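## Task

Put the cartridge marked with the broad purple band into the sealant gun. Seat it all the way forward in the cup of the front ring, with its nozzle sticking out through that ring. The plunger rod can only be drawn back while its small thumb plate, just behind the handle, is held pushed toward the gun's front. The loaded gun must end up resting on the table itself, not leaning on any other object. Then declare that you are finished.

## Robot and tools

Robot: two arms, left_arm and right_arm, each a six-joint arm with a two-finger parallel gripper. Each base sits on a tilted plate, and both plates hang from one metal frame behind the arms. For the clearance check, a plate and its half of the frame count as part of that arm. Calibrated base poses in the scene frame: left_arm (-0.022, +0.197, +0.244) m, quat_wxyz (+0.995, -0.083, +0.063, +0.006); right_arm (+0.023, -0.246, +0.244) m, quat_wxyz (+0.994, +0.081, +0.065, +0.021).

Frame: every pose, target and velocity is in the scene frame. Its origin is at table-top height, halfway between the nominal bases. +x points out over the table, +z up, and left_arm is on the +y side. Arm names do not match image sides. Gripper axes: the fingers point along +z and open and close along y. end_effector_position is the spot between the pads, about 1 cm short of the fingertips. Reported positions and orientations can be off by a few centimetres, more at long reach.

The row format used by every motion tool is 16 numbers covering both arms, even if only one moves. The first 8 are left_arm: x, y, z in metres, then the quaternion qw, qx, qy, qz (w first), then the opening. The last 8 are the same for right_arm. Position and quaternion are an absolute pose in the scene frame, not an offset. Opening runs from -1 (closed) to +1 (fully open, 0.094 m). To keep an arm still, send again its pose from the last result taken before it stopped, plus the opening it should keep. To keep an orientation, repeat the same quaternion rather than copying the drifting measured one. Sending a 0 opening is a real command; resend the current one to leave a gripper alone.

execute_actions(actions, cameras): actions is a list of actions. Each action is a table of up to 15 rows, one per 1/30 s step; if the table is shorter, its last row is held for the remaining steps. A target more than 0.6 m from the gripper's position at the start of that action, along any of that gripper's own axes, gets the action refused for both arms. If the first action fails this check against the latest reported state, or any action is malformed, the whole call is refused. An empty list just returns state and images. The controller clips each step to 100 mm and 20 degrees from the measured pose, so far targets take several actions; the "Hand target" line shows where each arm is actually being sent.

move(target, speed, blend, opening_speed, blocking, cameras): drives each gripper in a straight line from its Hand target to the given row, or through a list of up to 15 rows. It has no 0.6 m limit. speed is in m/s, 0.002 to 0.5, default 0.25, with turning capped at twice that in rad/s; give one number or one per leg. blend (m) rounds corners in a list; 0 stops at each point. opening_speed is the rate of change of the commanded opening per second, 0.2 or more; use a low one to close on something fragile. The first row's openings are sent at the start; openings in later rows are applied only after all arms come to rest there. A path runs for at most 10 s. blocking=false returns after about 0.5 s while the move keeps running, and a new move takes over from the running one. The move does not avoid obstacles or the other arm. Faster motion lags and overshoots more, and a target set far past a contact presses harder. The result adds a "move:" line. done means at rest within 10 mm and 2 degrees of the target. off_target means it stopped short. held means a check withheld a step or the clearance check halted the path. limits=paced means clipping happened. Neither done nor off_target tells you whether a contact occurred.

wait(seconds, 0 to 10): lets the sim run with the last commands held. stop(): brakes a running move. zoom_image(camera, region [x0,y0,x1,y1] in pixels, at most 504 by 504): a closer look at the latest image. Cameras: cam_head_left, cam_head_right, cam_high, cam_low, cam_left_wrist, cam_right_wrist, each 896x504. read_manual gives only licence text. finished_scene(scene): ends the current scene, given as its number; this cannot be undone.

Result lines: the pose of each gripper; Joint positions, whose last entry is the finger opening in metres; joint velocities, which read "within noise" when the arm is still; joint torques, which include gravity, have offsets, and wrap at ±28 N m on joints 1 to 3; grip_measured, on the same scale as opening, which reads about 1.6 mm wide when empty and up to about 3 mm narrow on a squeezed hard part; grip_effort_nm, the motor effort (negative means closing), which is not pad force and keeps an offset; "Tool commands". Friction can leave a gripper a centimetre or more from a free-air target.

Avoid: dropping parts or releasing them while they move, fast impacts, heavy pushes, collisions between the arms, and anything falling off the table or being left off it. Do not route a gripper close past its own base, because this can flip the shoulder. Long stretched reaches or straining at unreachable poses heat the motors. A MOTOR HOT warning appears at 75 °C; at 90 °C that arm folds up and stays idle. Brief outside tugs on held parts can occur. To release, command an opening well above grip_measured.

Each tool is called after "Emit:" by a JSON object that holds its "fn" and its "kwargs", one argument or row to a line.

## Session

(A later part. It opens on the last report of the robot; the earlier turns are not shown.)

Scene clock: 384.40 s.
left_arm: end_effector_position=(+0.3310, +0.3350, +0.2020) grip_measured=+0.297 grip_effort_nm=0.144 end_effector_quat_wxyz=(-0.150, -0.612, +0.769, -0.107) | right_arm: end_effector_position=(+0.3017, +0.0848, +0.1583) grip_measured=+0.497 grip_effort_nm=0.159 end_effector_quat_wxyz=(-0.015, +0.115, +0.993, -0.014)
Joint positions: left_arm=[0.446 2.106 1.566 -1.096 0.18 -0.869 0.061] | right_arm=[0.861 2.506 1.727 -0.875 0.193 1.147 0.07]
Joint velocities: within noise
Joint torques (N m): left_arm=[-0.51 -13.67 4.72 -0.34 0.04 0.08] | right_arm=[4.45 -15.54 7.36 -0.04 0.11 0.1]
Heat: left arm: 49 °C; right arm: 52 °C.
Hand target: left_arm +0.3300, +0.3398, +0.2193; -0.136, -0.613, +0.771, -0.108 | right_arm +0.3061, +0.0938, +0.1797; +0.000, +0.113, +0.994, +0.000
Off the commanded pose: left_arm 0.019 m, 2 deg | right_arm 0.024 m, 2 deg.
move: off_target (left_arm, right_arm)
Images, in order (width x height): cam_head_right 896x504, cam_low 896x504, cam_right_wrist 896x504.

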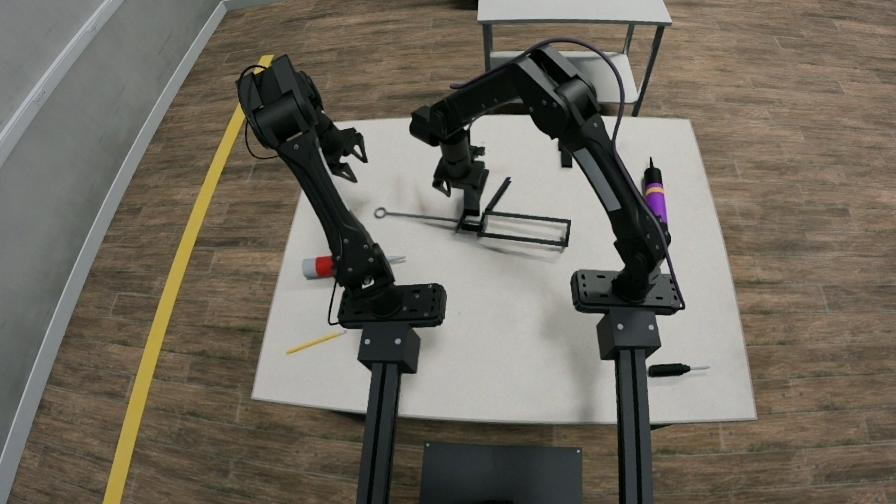

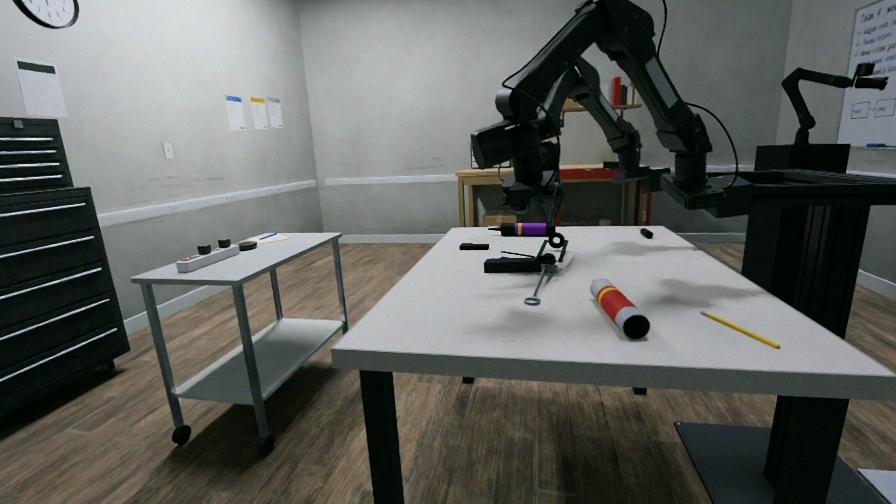

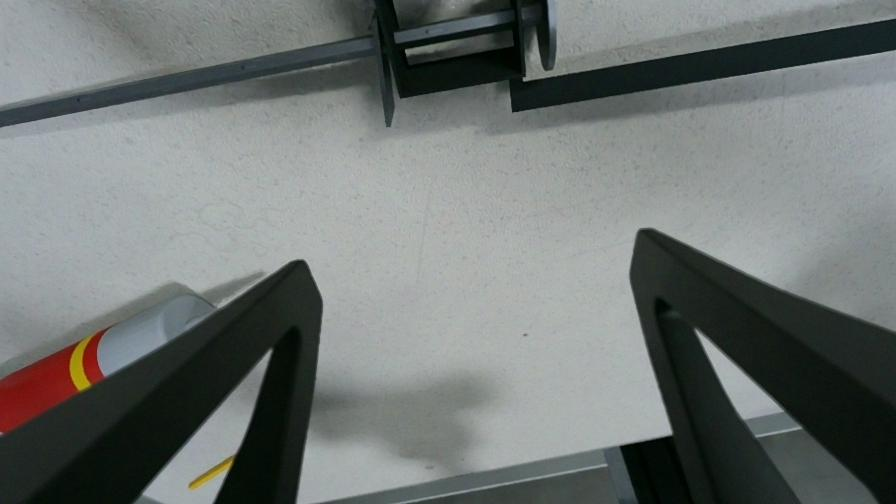

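Emit:
{"fn": "move", "kwargs": {
  "target": [
    [0.33, 0.34, 0.22, -0.1359, -0.6131, 0.7707, -0.1081, 0.3, 0.29, -0.07, 0.25, 0.342, 0, 0.94, 0, 1.0]
  ],
  "cameras": ["cam_right_wrist"],
  "speed": 0.2
}}

Emit:
{"fn": "move", "kwargs": {
  "target": [
    [0.33, 0.34, 0.22, -0.1359, -0.6131, 0.7707, -0.1081, 0.3, 0.41, -0.33, 0.25, 0.342, 0, 0.94, 0, 1.0]
  ],
  "cameras": ["cam_right_wrist"],
  "speed": 0.2
}}

Scene clock: 389.47 s.
left_arm: end_effector_position=(+0.3307, +0.3349, +0.2020) grip_measured=+0.297 grip_effort_nm=0.134 end_effector_quat_wxyz=(-0.151, -0.612, +0.769, -0.107) | right_arm: end_effector_position=(+0.2874, -0.0712, +0.2418) grip_measured=+0.997 grip_effort_nm=0.168 end_effector_quat_wxyz=(+0.326, -0.002, +0.946, -0.005)
Joint positions: left_arm=[0.446 2.106 1.566 -1.097 0.18 -0.869 0.061] | right_arm=[0.918 1.663 0.577 -0.065 0.718 0.741 0.094]
Joint velocities: within noise
Joint torques (N m): left_arm=[-0.51 -13.67 4.66 -0.36 0.1 0.07] | right_arm=[2.3 -7.24 4.81 1.22 0.4 -0.01]
Heat: left arm: 49 °C; right arm: 52 °C.
Hand target: left_arm +0.3299, +0.3398, +0.2193; -0.136, -0.613, +0.771, -0.108 | right_arm +0.2900, -0.0700, +0.2498; +0.342, +0.000, +0.940, +0.000
Off the commanded pose: left_arm 0.019 m, 2 deg | right_arm 0.009 m, 2 deg.
move: off_target (left_arm)
Images, in order (width x height): cam_right_wrist 896x504.

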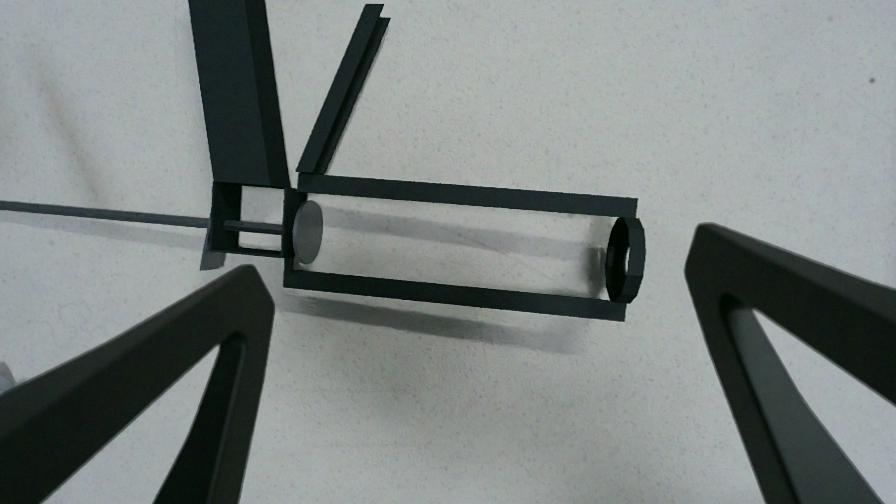

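Scene clock: 391.77 s.
left_arm: end_effector_position=(+0.3306, +0.3349, +0.2020) grip_measured=+0.297 grip_effort_nm=0.139 end_effector_quat_wxyz=(-0.151, -0.612, +0.769, -0.107) | right_arm: end_effector_position=(+0.4050, -0.3292, +0.2476) grip_measured=+0.997 grip_effort_nm=0.168 end_effector_quat_wxyz=(+0.340, +0.003, +0.940, -0.005)
Joint positions: left_arm=[0.446 2.106 1.566 -1.098 0.18 -0.869 0.061] | right_arm=[-0.267 1.478 0.611 0.139 -0.042 -0.257 0.094]
Joint velocities: within noise
Joint torques (N m): left_arm=[-0.59 -13.6 4.77 -0.35 0.08 0.08] | right_arm=[0.32 -5.2 7.77 1.33 -0.19 -0.02]
Heat: left arm: 49 °C; right arm: 51 °C.
Hand target: left_arm +0.3299, +0.3398, +0.2193; -0.136, -0.613, +0.771, -0.108 | right_arm +0.4099, -0.3301, +0.2501; +0.342, +0.000, +0.940, +0.000
Off the commanded pose: left_arm 0.019 m, 2 deg | right_arm 0.006 m, 1 deg.
move: off_target (left_arm)
Images, in order (width x height): cam_right_wrist 896x504.

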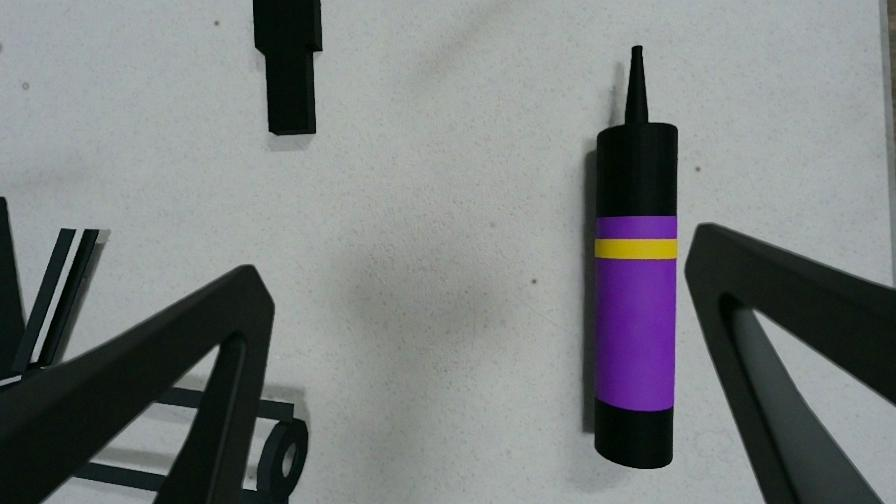

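Emit:
{"fn": "move", "kwargs": {
  "target": [
    [0.33, 0.34, 0.22, -0.1359, -0.6131, 0.7707, -0.1081, 0.3, 0.31, 0.0, 0.20, 0, 0.0915, 0.9958, 0, 1.0],
    [0.33, 0.34, 0.22, -0.1359, -0.6131, 0.7707, -0.1081, 0.3, 0.305, 0.078, 0.06, 0, 0.0915, 0.9958, 0, 1.0]
  ],
  "cameras": ["cam_right_wrist","cam_left_wrist"],
  "speed": [0.25,0.12],
  "blend": 0.05
}}

Scene clock: 446.33 s.
left_arm: end_effector_position=(+0.3305, +0.3349, +0.2020) grip_measured=+0.297 grip_effort_nm=0.139 end_effector_quat_wxyz=(-0.151, -0.612, +0.769, -0.107) | right_arm: end_effector_position=(+0.3065, +0.0665, +0.0612) grip_measured=+0.997 grip_effort_nm=0.168 end_effector_quat_wxyz=(-0.004, +0.095, +0.995, -0.009)
Joint positions: left_arm=[0.446 2.106 1.566 -1.098 0.179 -0.869 0.061] | right_arm=[0.786 2.674 1.619 -0.564 0.211 1.026 0.094]
Joint velocities: within noise
Joint torques (N m): left_arm=[-0.59 -13.61 4.66 -0.32 0.07 0.1] | right_arm=[4.38 -10.97 6.23 0.31 -0.04 0.08]
Heat: left arm: 52 °C; right arm: 42 °C.
Hand target: left_arm +0.3299, +0.3398, +0.2193; -0.136, -0.613, +0.771, -0.108 | right_arm +0.3048, +0.0778, +0.0602; +0.000, +0.091, +0.996, +0.000
Off the commanded pose: left_arm 0.019 m, 2 deg | right_arm 0.012 m, 1 deg.
move: off_target (left_arm, right_arm)
Images, in order (width x height): cam_left_wrist 896x504, cam_right_wrist 896x504.

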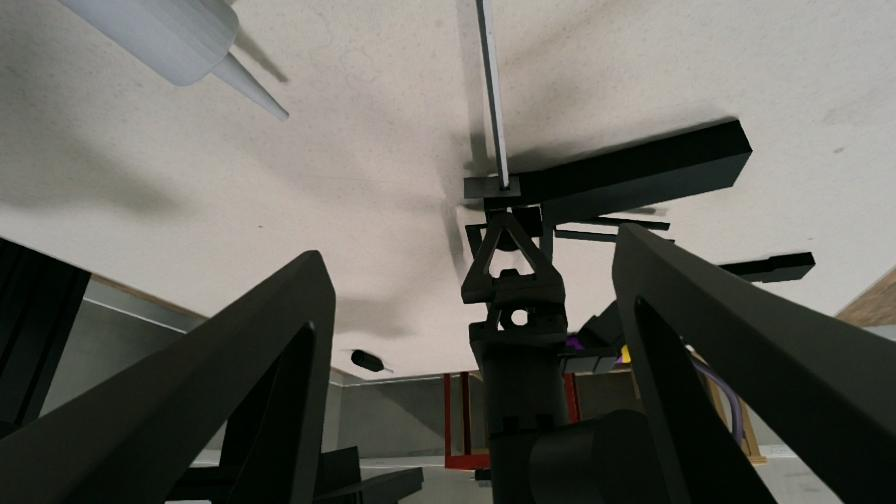

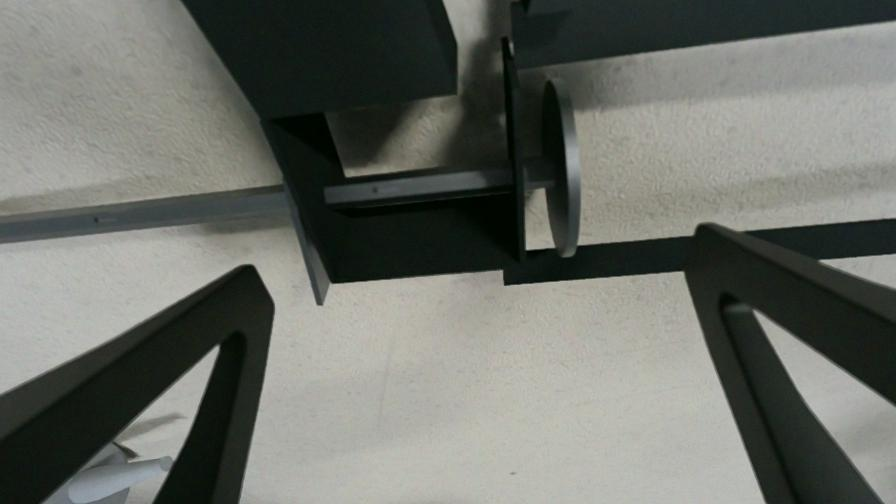

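Emit:
{"fn": "execute_actions", "kwargs": {
  "actions": [],
  "cameras": ["cam_right_wrist","cam_left_wrist","cam_high"]
}}

Scene clock: 464.57 s.
left_arm: end_effector_position=(+0.3305, +0.3349, +0.2020) grip_measured=+0.297 grip_effort_nm=0.134 end_effector_quat_wxyz=(-0.151, -0.612, +0.769, -0.107) | right_arm: end_effector_position=(+0.3065, +0.0665, +0.0612) grip_measured=+0.997 grip_effort_nm=0.168 end_effector_quat_wxyz=(-0.004, +0.095, +0.995, -0.009)
Joint positions: left_arm=[0.446 2.106 1.566 -1.098 0.179 -0.869 0.061] | right_arm=[0.786 2.674 1.619 -0.564 0.211 1.026 0.094]
Joint velocities: within noise
Joint torques (N m): left_arm=[-0.47 -13.59 4.66 -0.32 0.07 0.09] | right_arm=[4.45 -10.96 6.28 0.31 -0.04 0.08]
Heat: left arm: 53 °C; right arm: 47 °C.
Hand target: left_arm +0.3299, +0.3399, +0.2193; -0.136, -0.613, +0.771, -0.108 | right_arm +0.3047, +0.0778, +0.0602; +0.000, +0.091, +0.996, +0.000
Tool commands: left_gripper/opening=+0.3 right_gripper/opening=+1.0
Off the commanded pose: left_arm 0.019 m, 2 deg | right_arm 0.012 m, 1 deg.
Images, in order (width x height): cam_high 896x504, cam_left_wrist 896x504, cam_right_wrist 896x504.

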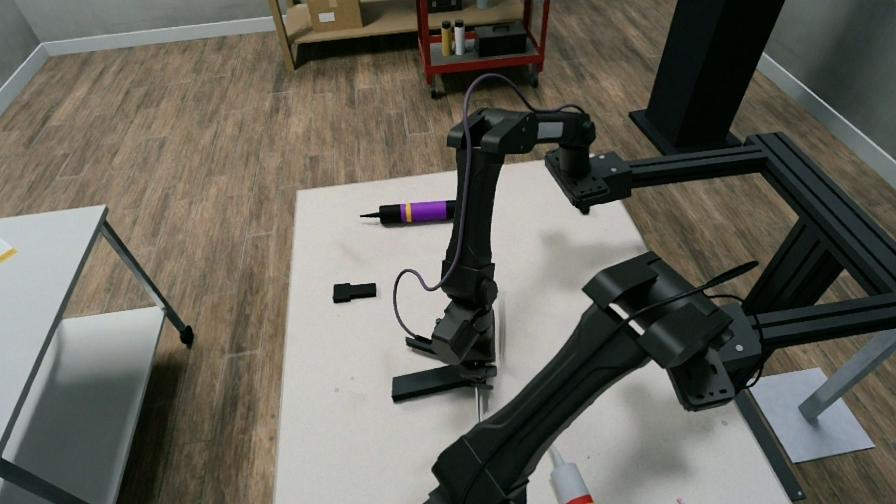

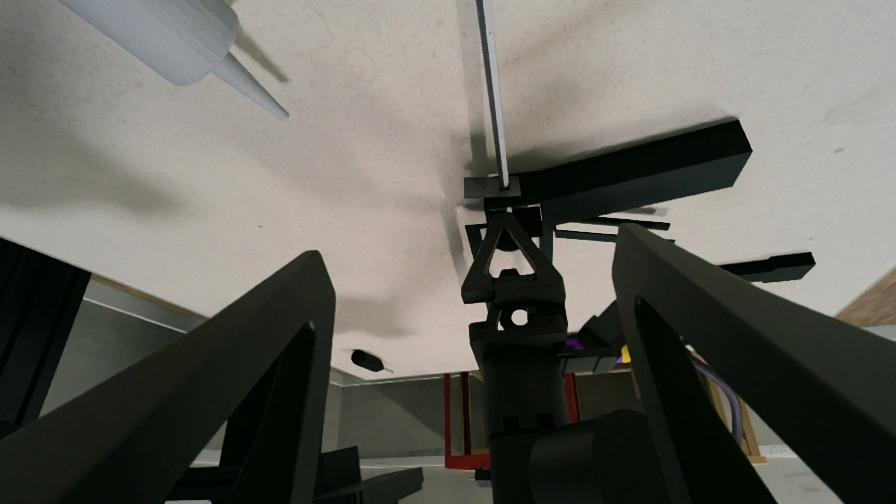

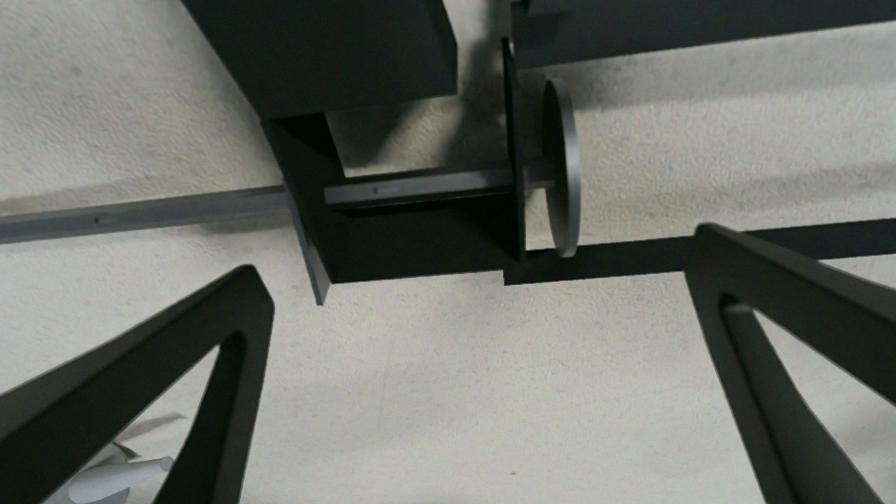

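Emit:
{"fn": "move", "kwargs": {
  "target": [0.33,0.34,0.22,-0.1359,-0.6131,0.7707,-0.1081,0.3,0.300,0.084,0.05,0,0.0915,0.9958,0,1.0],
  "speed": 0.06,
  "cameras": ["cam_right_wrist","cam_left_wrist"]
}}

Scene clock: 469.00 s.
left_arm: end_effector_position=(+0.3304, +0.3349, +0.2021) grip_measured=+0.297 grip_effort_nm=0.139 end_effector_quat_wxyz=(-0.151, -0.612, +0.769, -0.107) | right_arm: end_effector_position=(+0.3025, +0.0725, +0.0525) grip_measured=+0.997 grip_effort_nm=0.168 end_effector_quat_wxyz=(-0.003, +0.096, +0.995, -0.009)
Joint positions: left_arm=[0.446 2.106 1.566 -1.098 0.179 -0.869 0.061] | right_arm=[0.798 2.706 1.639 -0.552 0.211 1.039 0.094]
Joint velocities: within noise
Joint torques (N m): left_arm=[-0.54 -13.64 4.72 -0.34 0.06 0.1] | right_arm=[4.4 -10.77 6.32 0.33 -0.03 0.08]
Heat: left arm: 53 °C; right arm: 48 °C.
Hand target: left_arm +0.3299, +0.3398, +0.2193; -0.136, -0.613, +0.771, -0.108 | right_arm +0.2998, +0.0837, +0.0503; +0.000, +0.091, +0.996, +0.000
Off the commanded pose: left_arm 0.019 m, 2 deg | right_arm 0.012 m, 1 deg.
move: off_target (left_arm, right_arm)
Images, in order (width x height): cam_left_wrist 896x504, cam_right_wrist 896x504.

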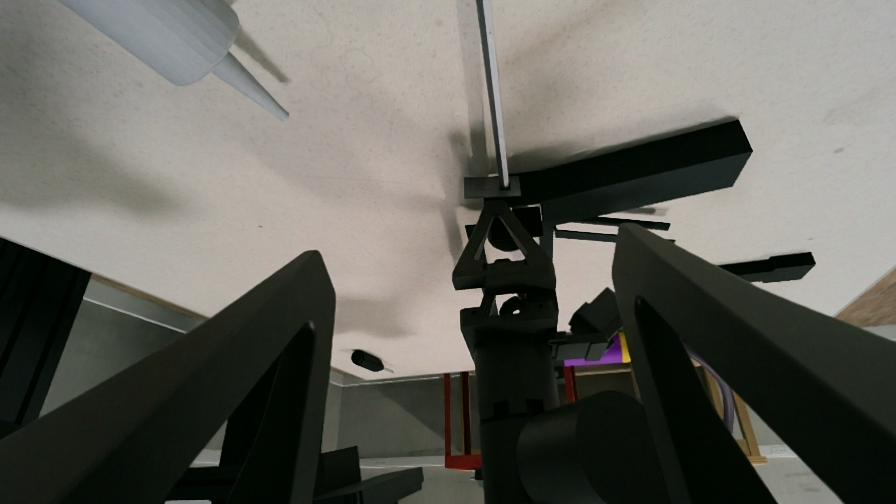

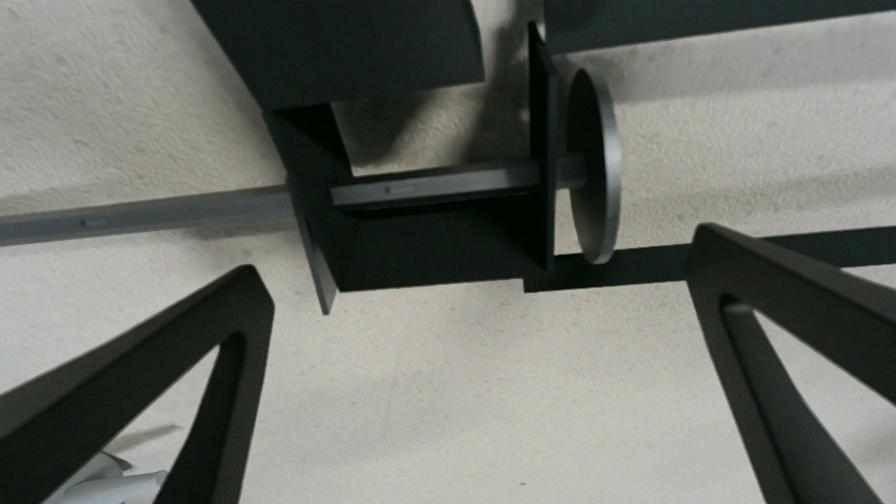

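Emit:
{"fn": "move", "kwargs": {
  "target": [0.33,0.34,0.22,-0.1359,-0.6131,0.7707,-0.1081,0.3,0.288,0.087,0.045,0,0.0915,0.9958,0,1.0],
  "speed": 0.06,
  "cameras": ["cam_right_wrist","cam_left_wrist"]
}}

Emit:
{"fn": "zoom_image", "kwargs": {
  "camera": "cam_left_wrist",
  "region": [400, 130, 640, 270]
}}

Scene clock: 486.07 s.
left_arm: end_effector_position=(+0.3304, +0.3349, +0.2021) grip_measured=+0.297 grip_effort_nm=0.139 end_effector_quat_wxyz=(-0.151, -0.612, +0.769, -0.107) | right_arm: end_effector_position=(+0.2980, +0.0834, +0.0521) grip_measured=+0.997 grip_effort_nm=0.168 end_effector_quat_wxyz=(+0.004, +0.097, +0.995, +0.001)
Joint positions: left_arm=[0.446 2.106 1.566 -1.098 0.179 -0.869 0.061] | right_arm=[0.822 2.712 1.639 -0.526 0.211 1.062 0.094]
Joint velocities: within noise
Joint torques (N m): left_arm=[-0.55 -13.63 4.62 -0.32 0.07 0.09] | right_arm=[4.31 -10.69 4.22 0.36 -0.05 0.07]
Heat: left arm: 54 °C; right arm: 46 °C.
Hand target: left_arm +0.3299, +0.3398, +0.2193; -0.136, -0.613, +0.771, -0.108 | right_arm +0.2880, +0.0867, +0.0452; +0.000, +0.092, +0.996, +0.000
Off the commanded pose: left_arm 0.019 m, 2 deg | right_arm 0.013 m, 1 deg.
move: off_target (left_arm, right_arm)
Images, in order (width x height): cam_left_wrist 896x504, cam_right_wrist 896x504.

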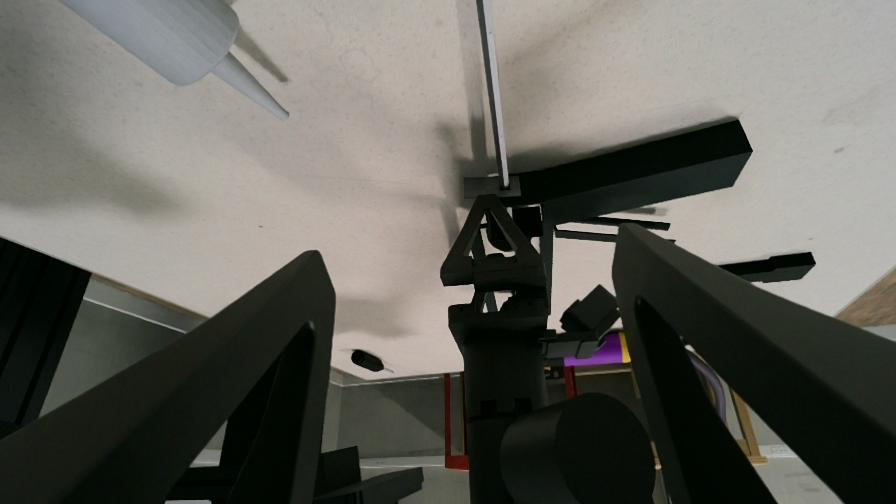

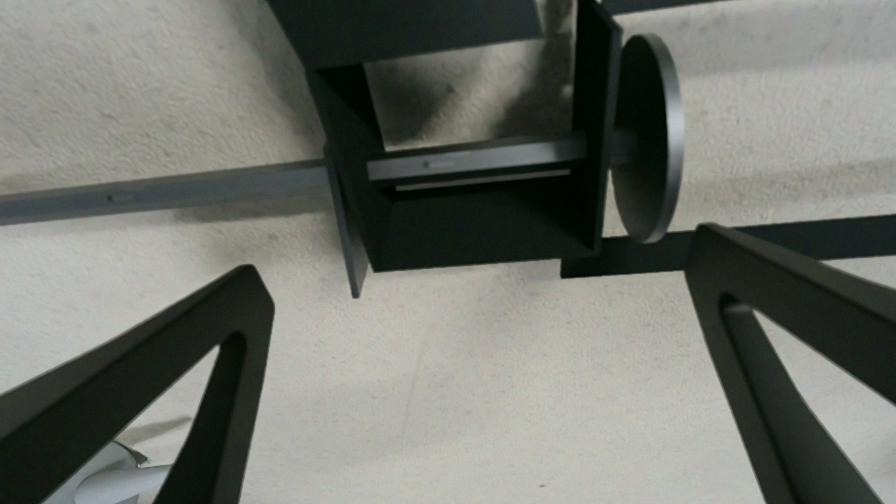

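Scaled by 2.100 from the camera's 896x504 image, which has a finer 1280x720 frame.

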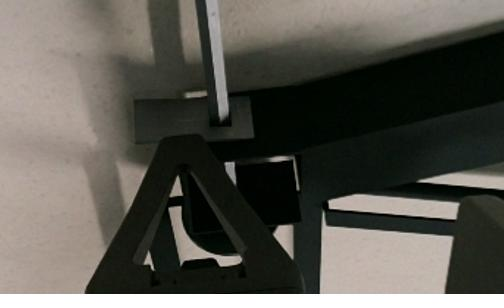

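Emit:
{"fn": "move", "kwargs": {
  "target": [0.33,0.34,0.22,-0.1359,-0.6131,0.7707,-0.1081,0.3,0.282,0.072,0.043,0,0.0915,0.9958,0,1.0],
  "speed": 0.06,
  "cameras": ["cam_right_wrist"]
}}

Scene clock: 488.80 s.
left_arm: end_effector_position=(+0.3304, +0.3349, +0.2021) grip_measured=+0.297 grip_effort_nm=0.139 end_effector_quat_wxyz=(-0.151, -0.612, +0.769, -0.107) | right_arm: end_effector_position=(+0.2825, +0.0705, +0.0380) grip_measured=+0.997 grip_effort_nm=0.159 end_effector_quat_wxyz=(-0.001, +0.096, +0.995, -0.003)
Joint positions: left_arm=[0.446 2.106 1.566 -1.098 0.179 -0.869 0.061] | right_arm=[0.822 2.711 1.549 -0.45 0.208 1.063 0.094]
Joint velocities: within noise
Joint torques (N m): left_arm=[-0.53 -13.59 4.71 -0.36 0.07 0.09] | right_arm=[3.11 -13.26 3.4 0.2 -0.01 -0.06]
Heat: left arm: 54 °C; right arm: 47 °C.
Hand target: left_arm +0.3299, +0.3398, +0.2193; -0.136, -0.613, +0.771, -0.108 | right_arm +0.2819, +0.0720, +0.0429; +0.000, +0.091, +0.996, +0.000
Off the commanded pose: left_arm 0.019 m, 2 deg | right_arm 0.005 m, 1 deg.
move: off_target (left_arm)
Images, in order (width x height): cam_right_wrist 896x504.

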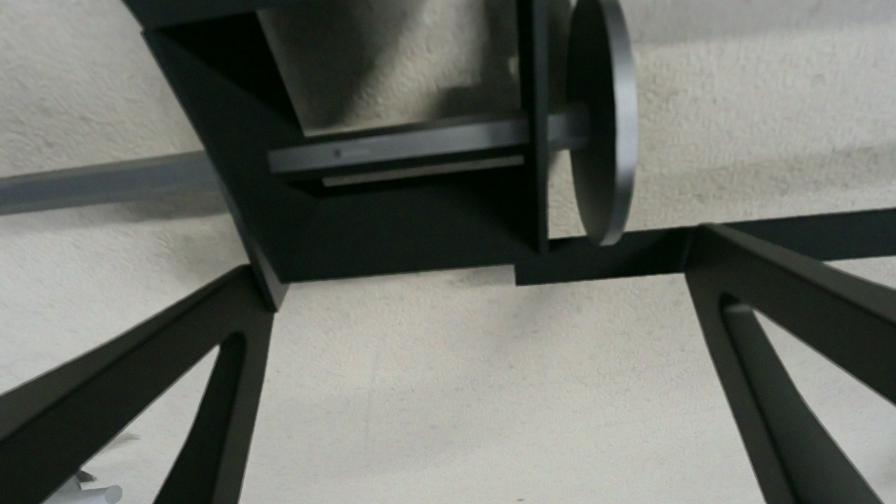

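Emit:
{"fn": "move", "kwargs": {
  "target": [0.33,0.34,0.22,-0.1359,-0.6131,0.7707,-0.1081,0.3,0.295,0.084,0.045,0,0.0915,0.9958,0,1.0],
  "speed": 0.06,
  "cameras": ["cam_right_wrist"]
}}

Scene clock: 494.83 s.
left_arm: end_effector_position=(+0.3304, +0.3349, +0.2021) grip_measured=+0.297 grip_effort_nm=0.144 end_effector_quat_wxyz=(-0.151, -0.612, +0.769, -0.107) | right_arm: end_effector_position=(+0.2990, +0.0859, +0.0509) grip_measured=+0.997 grip_effort_nm=0.159 end_effector_quat_wxyz=(+0.008, +0.097, +0.995, +0.009)
Joint positions: left_arm=[0.446 2.106 1.566 -1.098 0.179 -0.869 0.061] | right_arm=[0.822 2.711 1.627 -0.498 0.208 1.058 0.094]
Joint velocities: within noise
Joint torques (N m): left_arm=[-0.57 -13.59 4.66 -0.33 0.1 0.08] | right_arm=[2.82 -10.45 6.11 0.09 -0.01 -0.06]
Heat: left arm: 54 °C; right arm: 46 °C.
Hand target: left_arm +0.3299, +0.3398, +0.2193; -0.136, -0.613, +0.771, -0.108 | right_arm +0.2949, +0.0839, +0.0451; +0.000, +0.092, +0.996, +0.000
Off the commanded pose: left_arm 0.019 m, 2 deg | right_arm 0.007 m, 2 deg.
move: off_target (left_arm)
Images, in order (width x height): cam_right_wrist 896x504.

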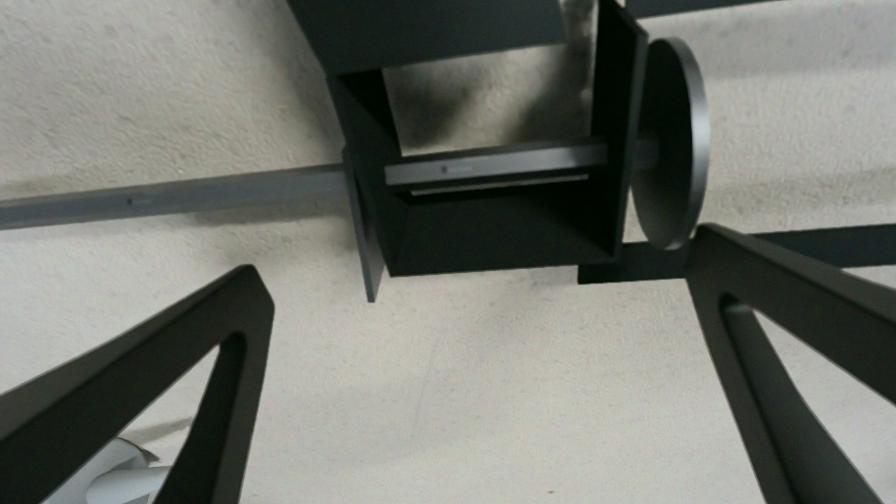

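Emit:
{"fn": "move", "kwargs": {
  "target": [0.33,0.34,0.22,-0.1359,-0.6131,0.7707,-0.1081,0.3,0.290,0.075,0.043,0,0.0915,0.9958,0,1.0],
  "speed": 0.06,
  "cameras": ["cam_right_wrist"]
}}

Scene clock: 499.03 s.
left_arm: end_effector_position=(+0.3304, +0.3349, +0.2021) grip_measured=+0.297 grip_effort_nm=0.134 end_effector_quat_wxyz=(-0.151, -0.612, +0.769, -0.107) | right_arm: end_effector_position=(+0.2879, +0.0750, +0.0442) grip_measured=+0.997 grip_effort_nm=0.159 end_effector_quat_wxyz=(-0.002, +0.091, +0.996, -0.004)
Joint positions: left_arm=[0.446 2.106 1.566 -1.098 0.179 -0.869 0.061] | right_arm=[0.822 2.711 1.588 -0.491 0.208 1.052 0.094]
Joint velocities: within noise
Joint torques (N m): left_arm=[-0.53 -13.57 4.74 -0.32 0.09 0.07] | right_arm=[2.35 -12.11 3.99 0.36 -0.02 -0.06]
Heat: left arm: 54 °C; right arm: 46 °C.
Hand target: left_arm +0.3299, +0.3398, +0.2193; -0.136, -0.613, +0.771, -0.108 | right_arm +0.2900, +0.0750, +0.0431; +0.000, +0.092, +0.996, +0.000
Off the commanded pose: left_arm 0.019 m, 2 deg | right_arm 0.002 m, 1 deg.
move: off_target (left_arm)
Images, in order (width x height): cam_right_wrist 896x504.

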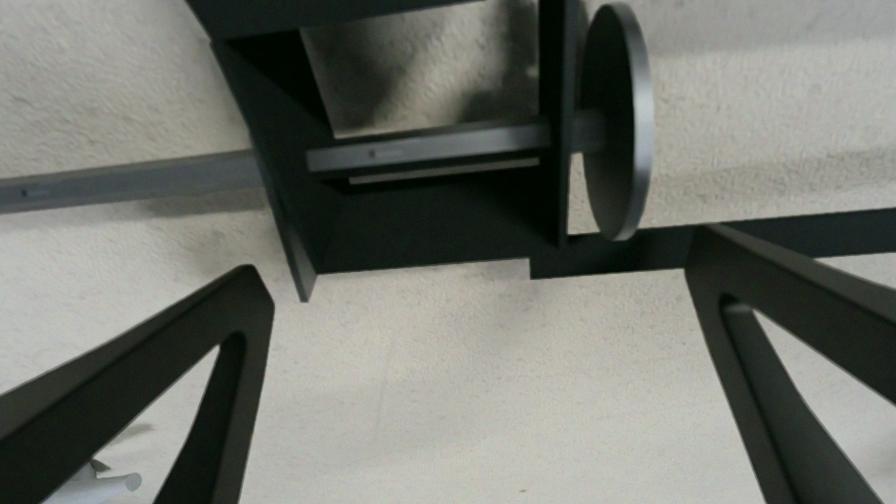

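Emit:
{"fn": "move", "kwargs": {
  "target": [0.33,0.34,0.22,-0.1359,-0.6131,0.7707,-0.1081,0.3,0.304,0.070,0.038,0,0.0915,0.9958,0,1.0],
  "speed": 0.06,
  "cameras": ["cam_right_wrist"]
}}

Scene clock: 503.27 s.
left_arm: end_effector_position=(+0.3304, +0.3349, +0.2021) grip_measured=+0.297 grip_effort_nm=0.139 end_effector_quat_wxyz=(-0.151, -0.612, +0.769, -0.107) | right_arm: end_effector_position=(+0.3013, +0.0680, +0.0428) grip_measured=+0.997 grip_effort_nm=0.159 end_effector_quat_wxyz=(-0.001, +0.092, +0.996, -0.002)
Joint positions: left_arm=[0.446 2.106 1.566 -1.098 0.179 -0.869 0.061] | right_arm=[0.787 2.711 1.598 -0.49 0.208 1.017 0.094]
Joint velocities: within noise
Joint torques (N m): left_arm=[-0.58 -13.6 4.72 -0.32 0.06 0.1] | right_arm=[2.43 -10.5 5.89 0.27 -0.01 -0.06]
Heat: left arm: 54 °C; right arm: 46 °C.
Hand target: left_arm +0.3299, +0.3398, +0.2193; -0.136, -0.613, +0.771, -0.108 | right_arm +0.3040, +0.0699, +0.0381; +0.000, +0.092, +0.996, +0.000
Off the commanded pose: left_arm 0.019 m, 2 deg | right_arm 0.006 m, 0 deg.
move: off_target (left_arm)
Images, in order (width x height): cam_right_wrist 896x504.

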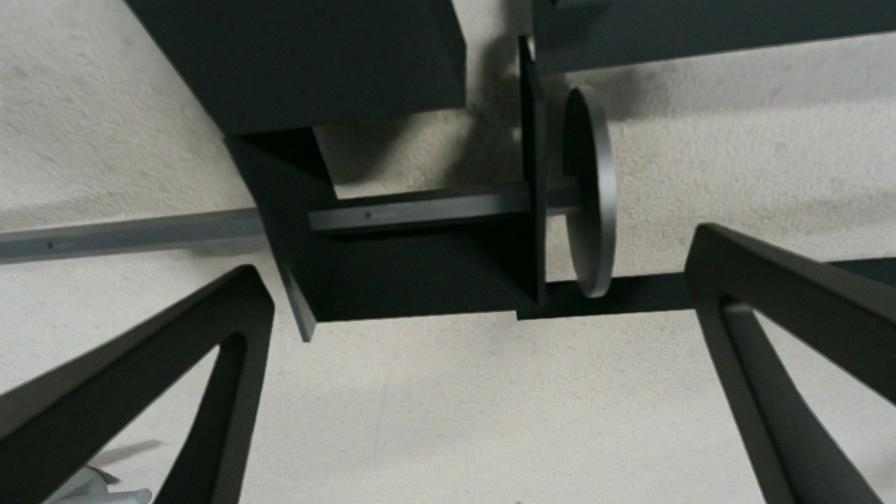

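Emit:
{"fn": "move", "kwargs": {
  "target": [0.33,0.34,0.22,-0.1359,-0.6131,0.7707,-0.1081,0.3,0.2955,0.0785,0.038,0,0.0915,0.9958,0,1.0],
  "speed": 0.06,
  "cameras": ["cam_right_wrist"]
}}

Scene clock: 506.43 s.
left_arm: end_effector_position=(+0.3304, +0.3349, +0.2021) grip_measured=+0.297 grip_effort_nm=0.144 end_effector_quat_wxyz=(-0.151, -0.612, +0.769, -0.107) | right_arm: end_effector_position=(+0.3002, +0.0702, +0.0410) grip_measured=+0.997 grip_effort_nm=0.159 end_effector_quat_wxyz=(-0.001, +0.097, +0.995, -0.002)
Joint positions: left_arm=[0.446 2.106 1.566 -1.098 0.179 -0.869 0.061] | right_arm=[0.791 2.72 1.606 -0.49 0.208 1.032 0.094]
Joint velocities: within noise
Joint torques (N m): left_arm=[-0.72 -13.46 4.7 -0.35 0.05 0.06] | right_arm=[4.46 -10.56 5.98 0.21 -0.02 0.05]
Heat: left arm: 54 °C; right arm: 46 °C.
Hand target: left_arm +0.3299, +0.3398, +0.2193; -0.136, -0.613, +0.771, -0.108 | right_arm +0.2954, +0.0784, +0.0381; +0.000, +0.092, +0.996, +0.000
Off the commanded pose: left_arm 0.019 m, 2 deg | right_arm 0.010 m, 1 deg.
move: off_target (left_arm)
Images, in order (width x height): cam_right_wrist 896x504.

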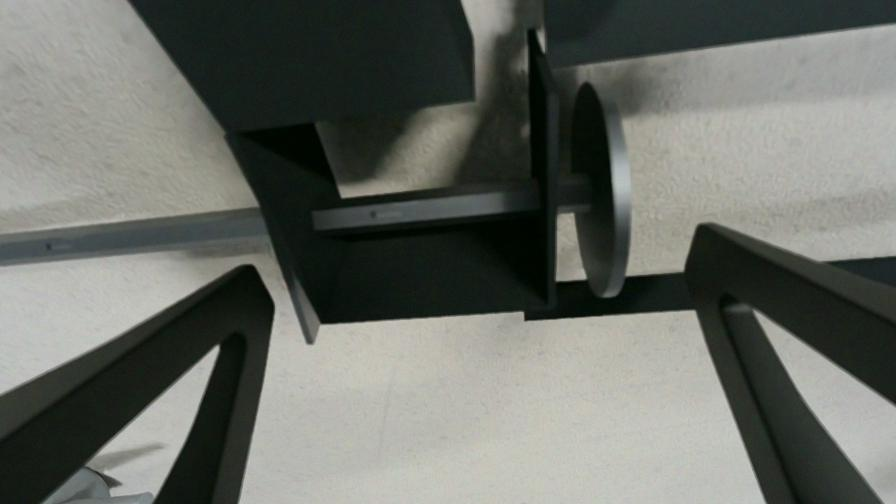

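Emit:
{"fn": "move", "kwargs": {
  "target": [0.33,0.34,0.22,-0.1359,-0.6131,0.7707,-0.1081,0.3,0.291,0.083,0.038,0,0.0915,0.9958,0,1.0],
  "speed": 0.06,
  "cameras": ["cam_right_wrist"]
}}

Scene clock: 509.17 s.
left_arm: end_effector_position=(+0.3303, +0.3348, +0.2021) grip_measured=+0.297 grip_effort_nm=0.144 end_effector_quat_wxyz=(-0.151, -0.612, +0.769, -0.107) | right_arm: end_effector_position=(+0.2959, +0.0756, +0.0411) grip_measured=+0.997 grip_effort_nm=0.159 end_effector_quat_wxyz=(+0.000, +0.097, +0.995, -0.001)
Joint positions: left_arm=[0.446 2.106 1.566 -1.099 0.179 -0.869 0.061] | right_arm=[0.807 2.725 1.612 -0.49 0.208 1.047 0.094]
Joint velocities: within noise
Joint torques (N m): left_arm=[-0.54 -13.5 4.66 -0.32 0.08 0.07] | right_arm=[4.36 -10.59 6.24 0.19 -0.02 0.06]
Heat: left arm: 55 °C; right arm: 46 °C.
Hand target: left_arm +0.3298, +0.3398, +0.2193; -0.136, -0.613, +0.771, -0.108 | right_arm +0.2908, +0.0828, +0.0381; +0.000, +0.091, +0.996, +0.000
Off the commanded pose: left_arm 0.019 m, 2 deg | right_arm 0.009 m, 1 deg.
move: off_target (left_arm)
Images, in order (width x height): cam_right_wrist 896x504.

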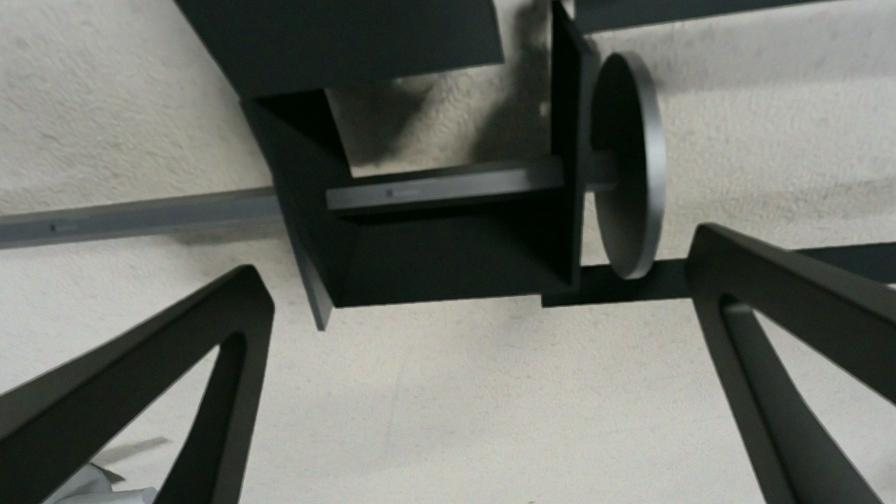

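Emit:
{"fn": "move", "kwargs": {
  "target": [0.33,0.34,0.22,-0.1359,-0.6131,0.7707,-0.1081,0.3,0.2895,0.0825,0.030,0,0.0915,0.9958,0,1.0],
  "speed": 0.04,
  "cameras": ["cam_right_wrist","cam_left_wrist"]
}}

Scene clock: 514.43 s.
left_arm: end_effector_position=(+0.3303, +0.3348, +0.2021) grip_measured=+0.297 grip_effort_nm=0.139 end_effector_quat_wxyz=(-0.151, -0.612, +0.769, -0.107) | right_arm: end_effector_position=(+0.2922, +0.0736, +0.0343) grip_measured=+0.997 grip_effort_nm=0.159 end_effector_quat_wxyz=(-0.003, +0.096, +0.995, -0.006)
Joint positions: left_arm=[0.446 2.106 1.566 -1.099 0.179 -0.869 0.061] | right_arm=[0.807 2.744 1.614 -0.487 0.208 1.048 0.094]
Joint velocities: within noise
Joint torques (N m): left_arm=[-0.57 -13.64 4.74 -0.31 0.09 0.08] | right_arm=[4.21 -10.41 5.9 0.33 -0.01 0.05]
Heat: left arm: 55 °C; right arm: 47 °C.
Hand target: left_arm +0.3299, +0.3398, +0.2193; -0.136, -0.613, +0.771, -0.108 | right_arm +0.2893, +0.0823, +0.0302; +0.000, +0.091, +0.996, +0.000
Off the commanded pose: left_arm 0.019 m, 2 deg | right_arm 0.010 m, 1 deg.
move: off_target (left_arm)
Images, in order (width x height): cam_left_wrist 896x504, cam_right_wrist 896x504.

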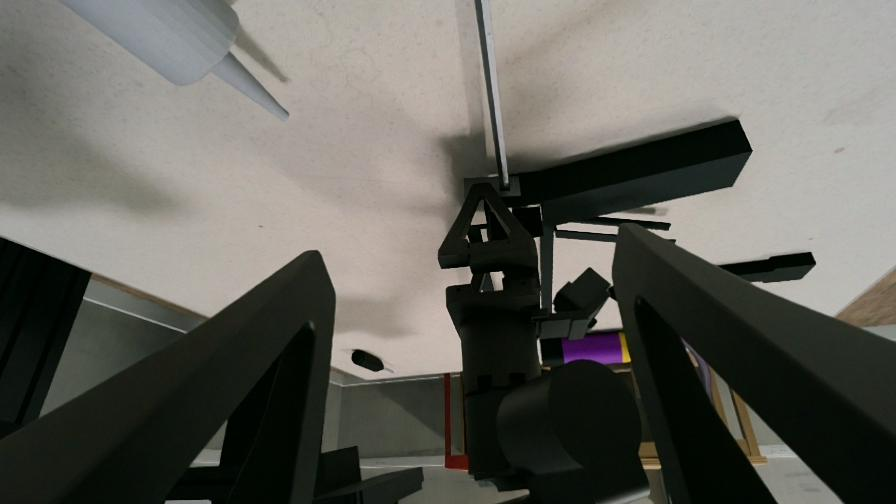

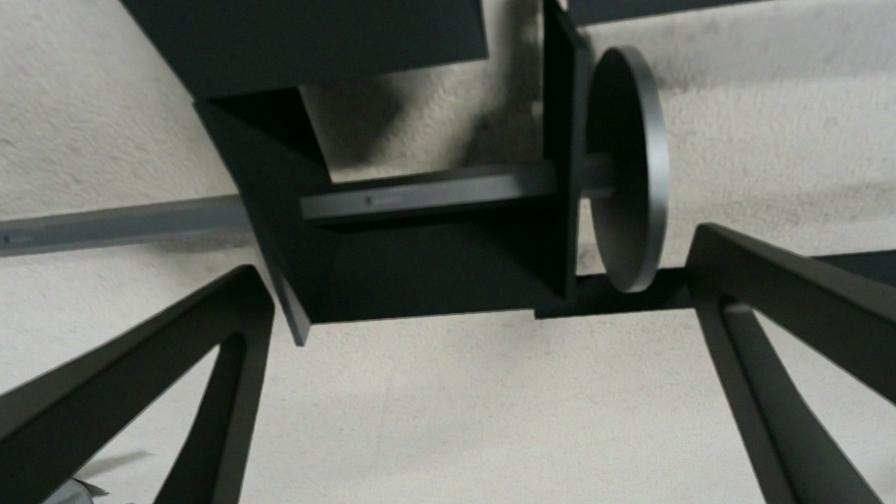

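Emit:
{"fn": "zoom_image", "kwargs": {
  "camera": "cam_right_wrist",
  "region": [180, 180, 400, 400]
}}

Scaled by 2.291 from the camera's 896x504 image, which has a finer 1280x720 frame.

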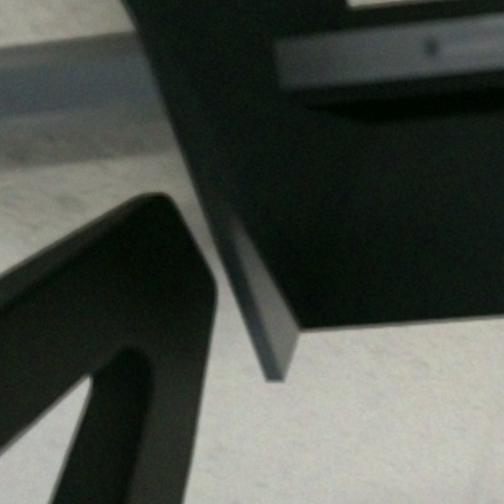

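Emit:
{"fn": "move", "kwargs": {
  "target": [0.33,0.34,0.22,-0.1359,-0.6131,0.7707,-0.1081,0.3,0.291,0.0855,0.0255,0,0.0915,0.9958,0,1.0],
  "speed": 0.04,
  "cameras": ["cam_right_wrist","cam_left_wrist"]
}}

Scene clock: 520.57 s.
left_arm: end_effector_position=(+0.3303, +0.3348, +0.2021) grip_measured=+0.297 grip_effort_nm=0.144 end_effector_quat_wxyz=(-0.151, -0.612, +0.769, -0.107) | right_arm: end_effector_position=(+0.2945, +0.0776, +0.0297) grip_measured=+0.997 grip_effort_nm=0.159 end_effector_quat_wxyz=(-0.002, +0.097, +0.995, -0.004)
Joint positions: left_arm=[0.446 2.106 1.566 -1.099 0.179 -0.869 0.061] | right_arm=[0.807 2.766 1.641 -0.486 0.208 1.048 0.094]
Joint velocities: within noise
Joint torques (N m): left_arm=[-0.49 -13.59 4.71 -0.31 0.08 0.08] | right_arm=[4.19 -10.58 6 0.29 -0.01 0.04]
Heat: left arm: 55 °C; right arm: 47 °C.
Hand target: left_arm +0.3299, +0.3398, +0.2193; -0.136, -0.613, +0.771, -0.108 | right_arm +0.2908, +0.0853, +0.0256; +0.000, +0.091, +0.996, +0.000
Off the commanded pose: left_arm 0.019 m, 2 deg | right_arm 0.010 m, 1 deg.
move: off_target (left_arm)
Images, in order (width x height): cam_left_wrist 896x504, cam_right_wrist 896x504.

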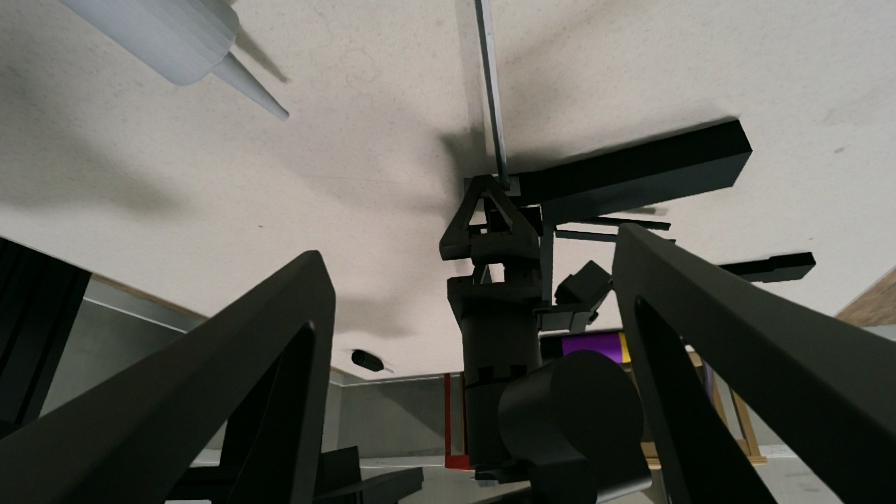

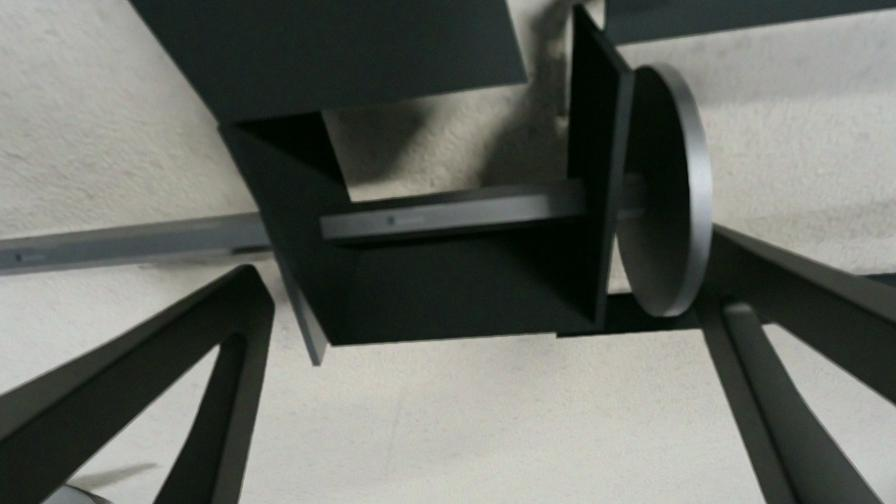

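Emit:
{"fn": "move", "kwargs": {
  "target": [0.33,0.34,0.22,-0.1359,-0.6131,0.7707,-0.1081,0.3,0.291,0.0855,0.0255,0,0.0915,0.9958,0,0.6],
  "speed": 0.04,
  "opening_speed": 0.2,
  "cameras": ["cam_right_wrist"]
}}

Scene clock: 526.70 s.
left_arm: end_effector_position=(+0.3303, +0.3348, +0.2021) grip_measured=+0.297 grip_effort_nm=0.134 end_effector_quat_wxyz=(-0.151, -0.612, +0.769, -0.107) | right_arm: end_effector_position=(+0.2945, +0.0776, +0.0297) grip_measured=+0.603 grip_effort_nm=-0.125 end_effector_quat_wxyz=(-0.002, +0.097, +0.995, -0.004)
Joint positions: left_arm=[0.446 2.106 1.566 -1.099 0.179 -0.869 0.061] | right_arm=[0.807 2.766 1.641 -0.486 0.208 1.048 0.075]
Joint velocities: within noise
Joint torques (N m): left_arm=[-0.53 -13.52 4.71 -0.34 0.06 0.12] | right_arm=[4.11 -10.51 5.96 0.3 0 0.05]
Heat: left arm: 55 °C; right arm: 47 °C.
Hand target: left_arm +0.3299, +0.3398, +0.2193; -0.136, -0.613, +0.771, -0.108 | right_arm +0.2908, +0.0853, +0.0256; +0.000, +0.091, +0.996, +0.000
Off the commanded pose: left_arm 0.019 m, 2 deg | right_arm 0.010 m, 1 deg.
move: off_target (left_arm)
Images, in order (width x height): cam_right_wrist 896x504.

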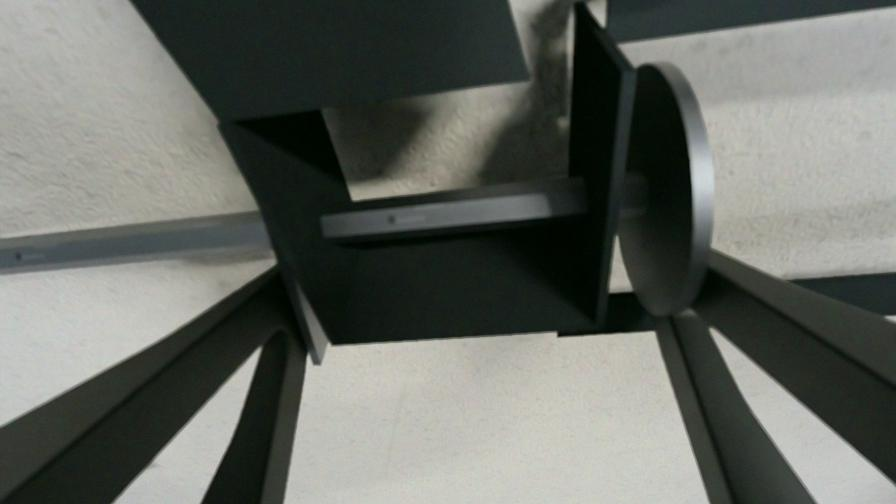

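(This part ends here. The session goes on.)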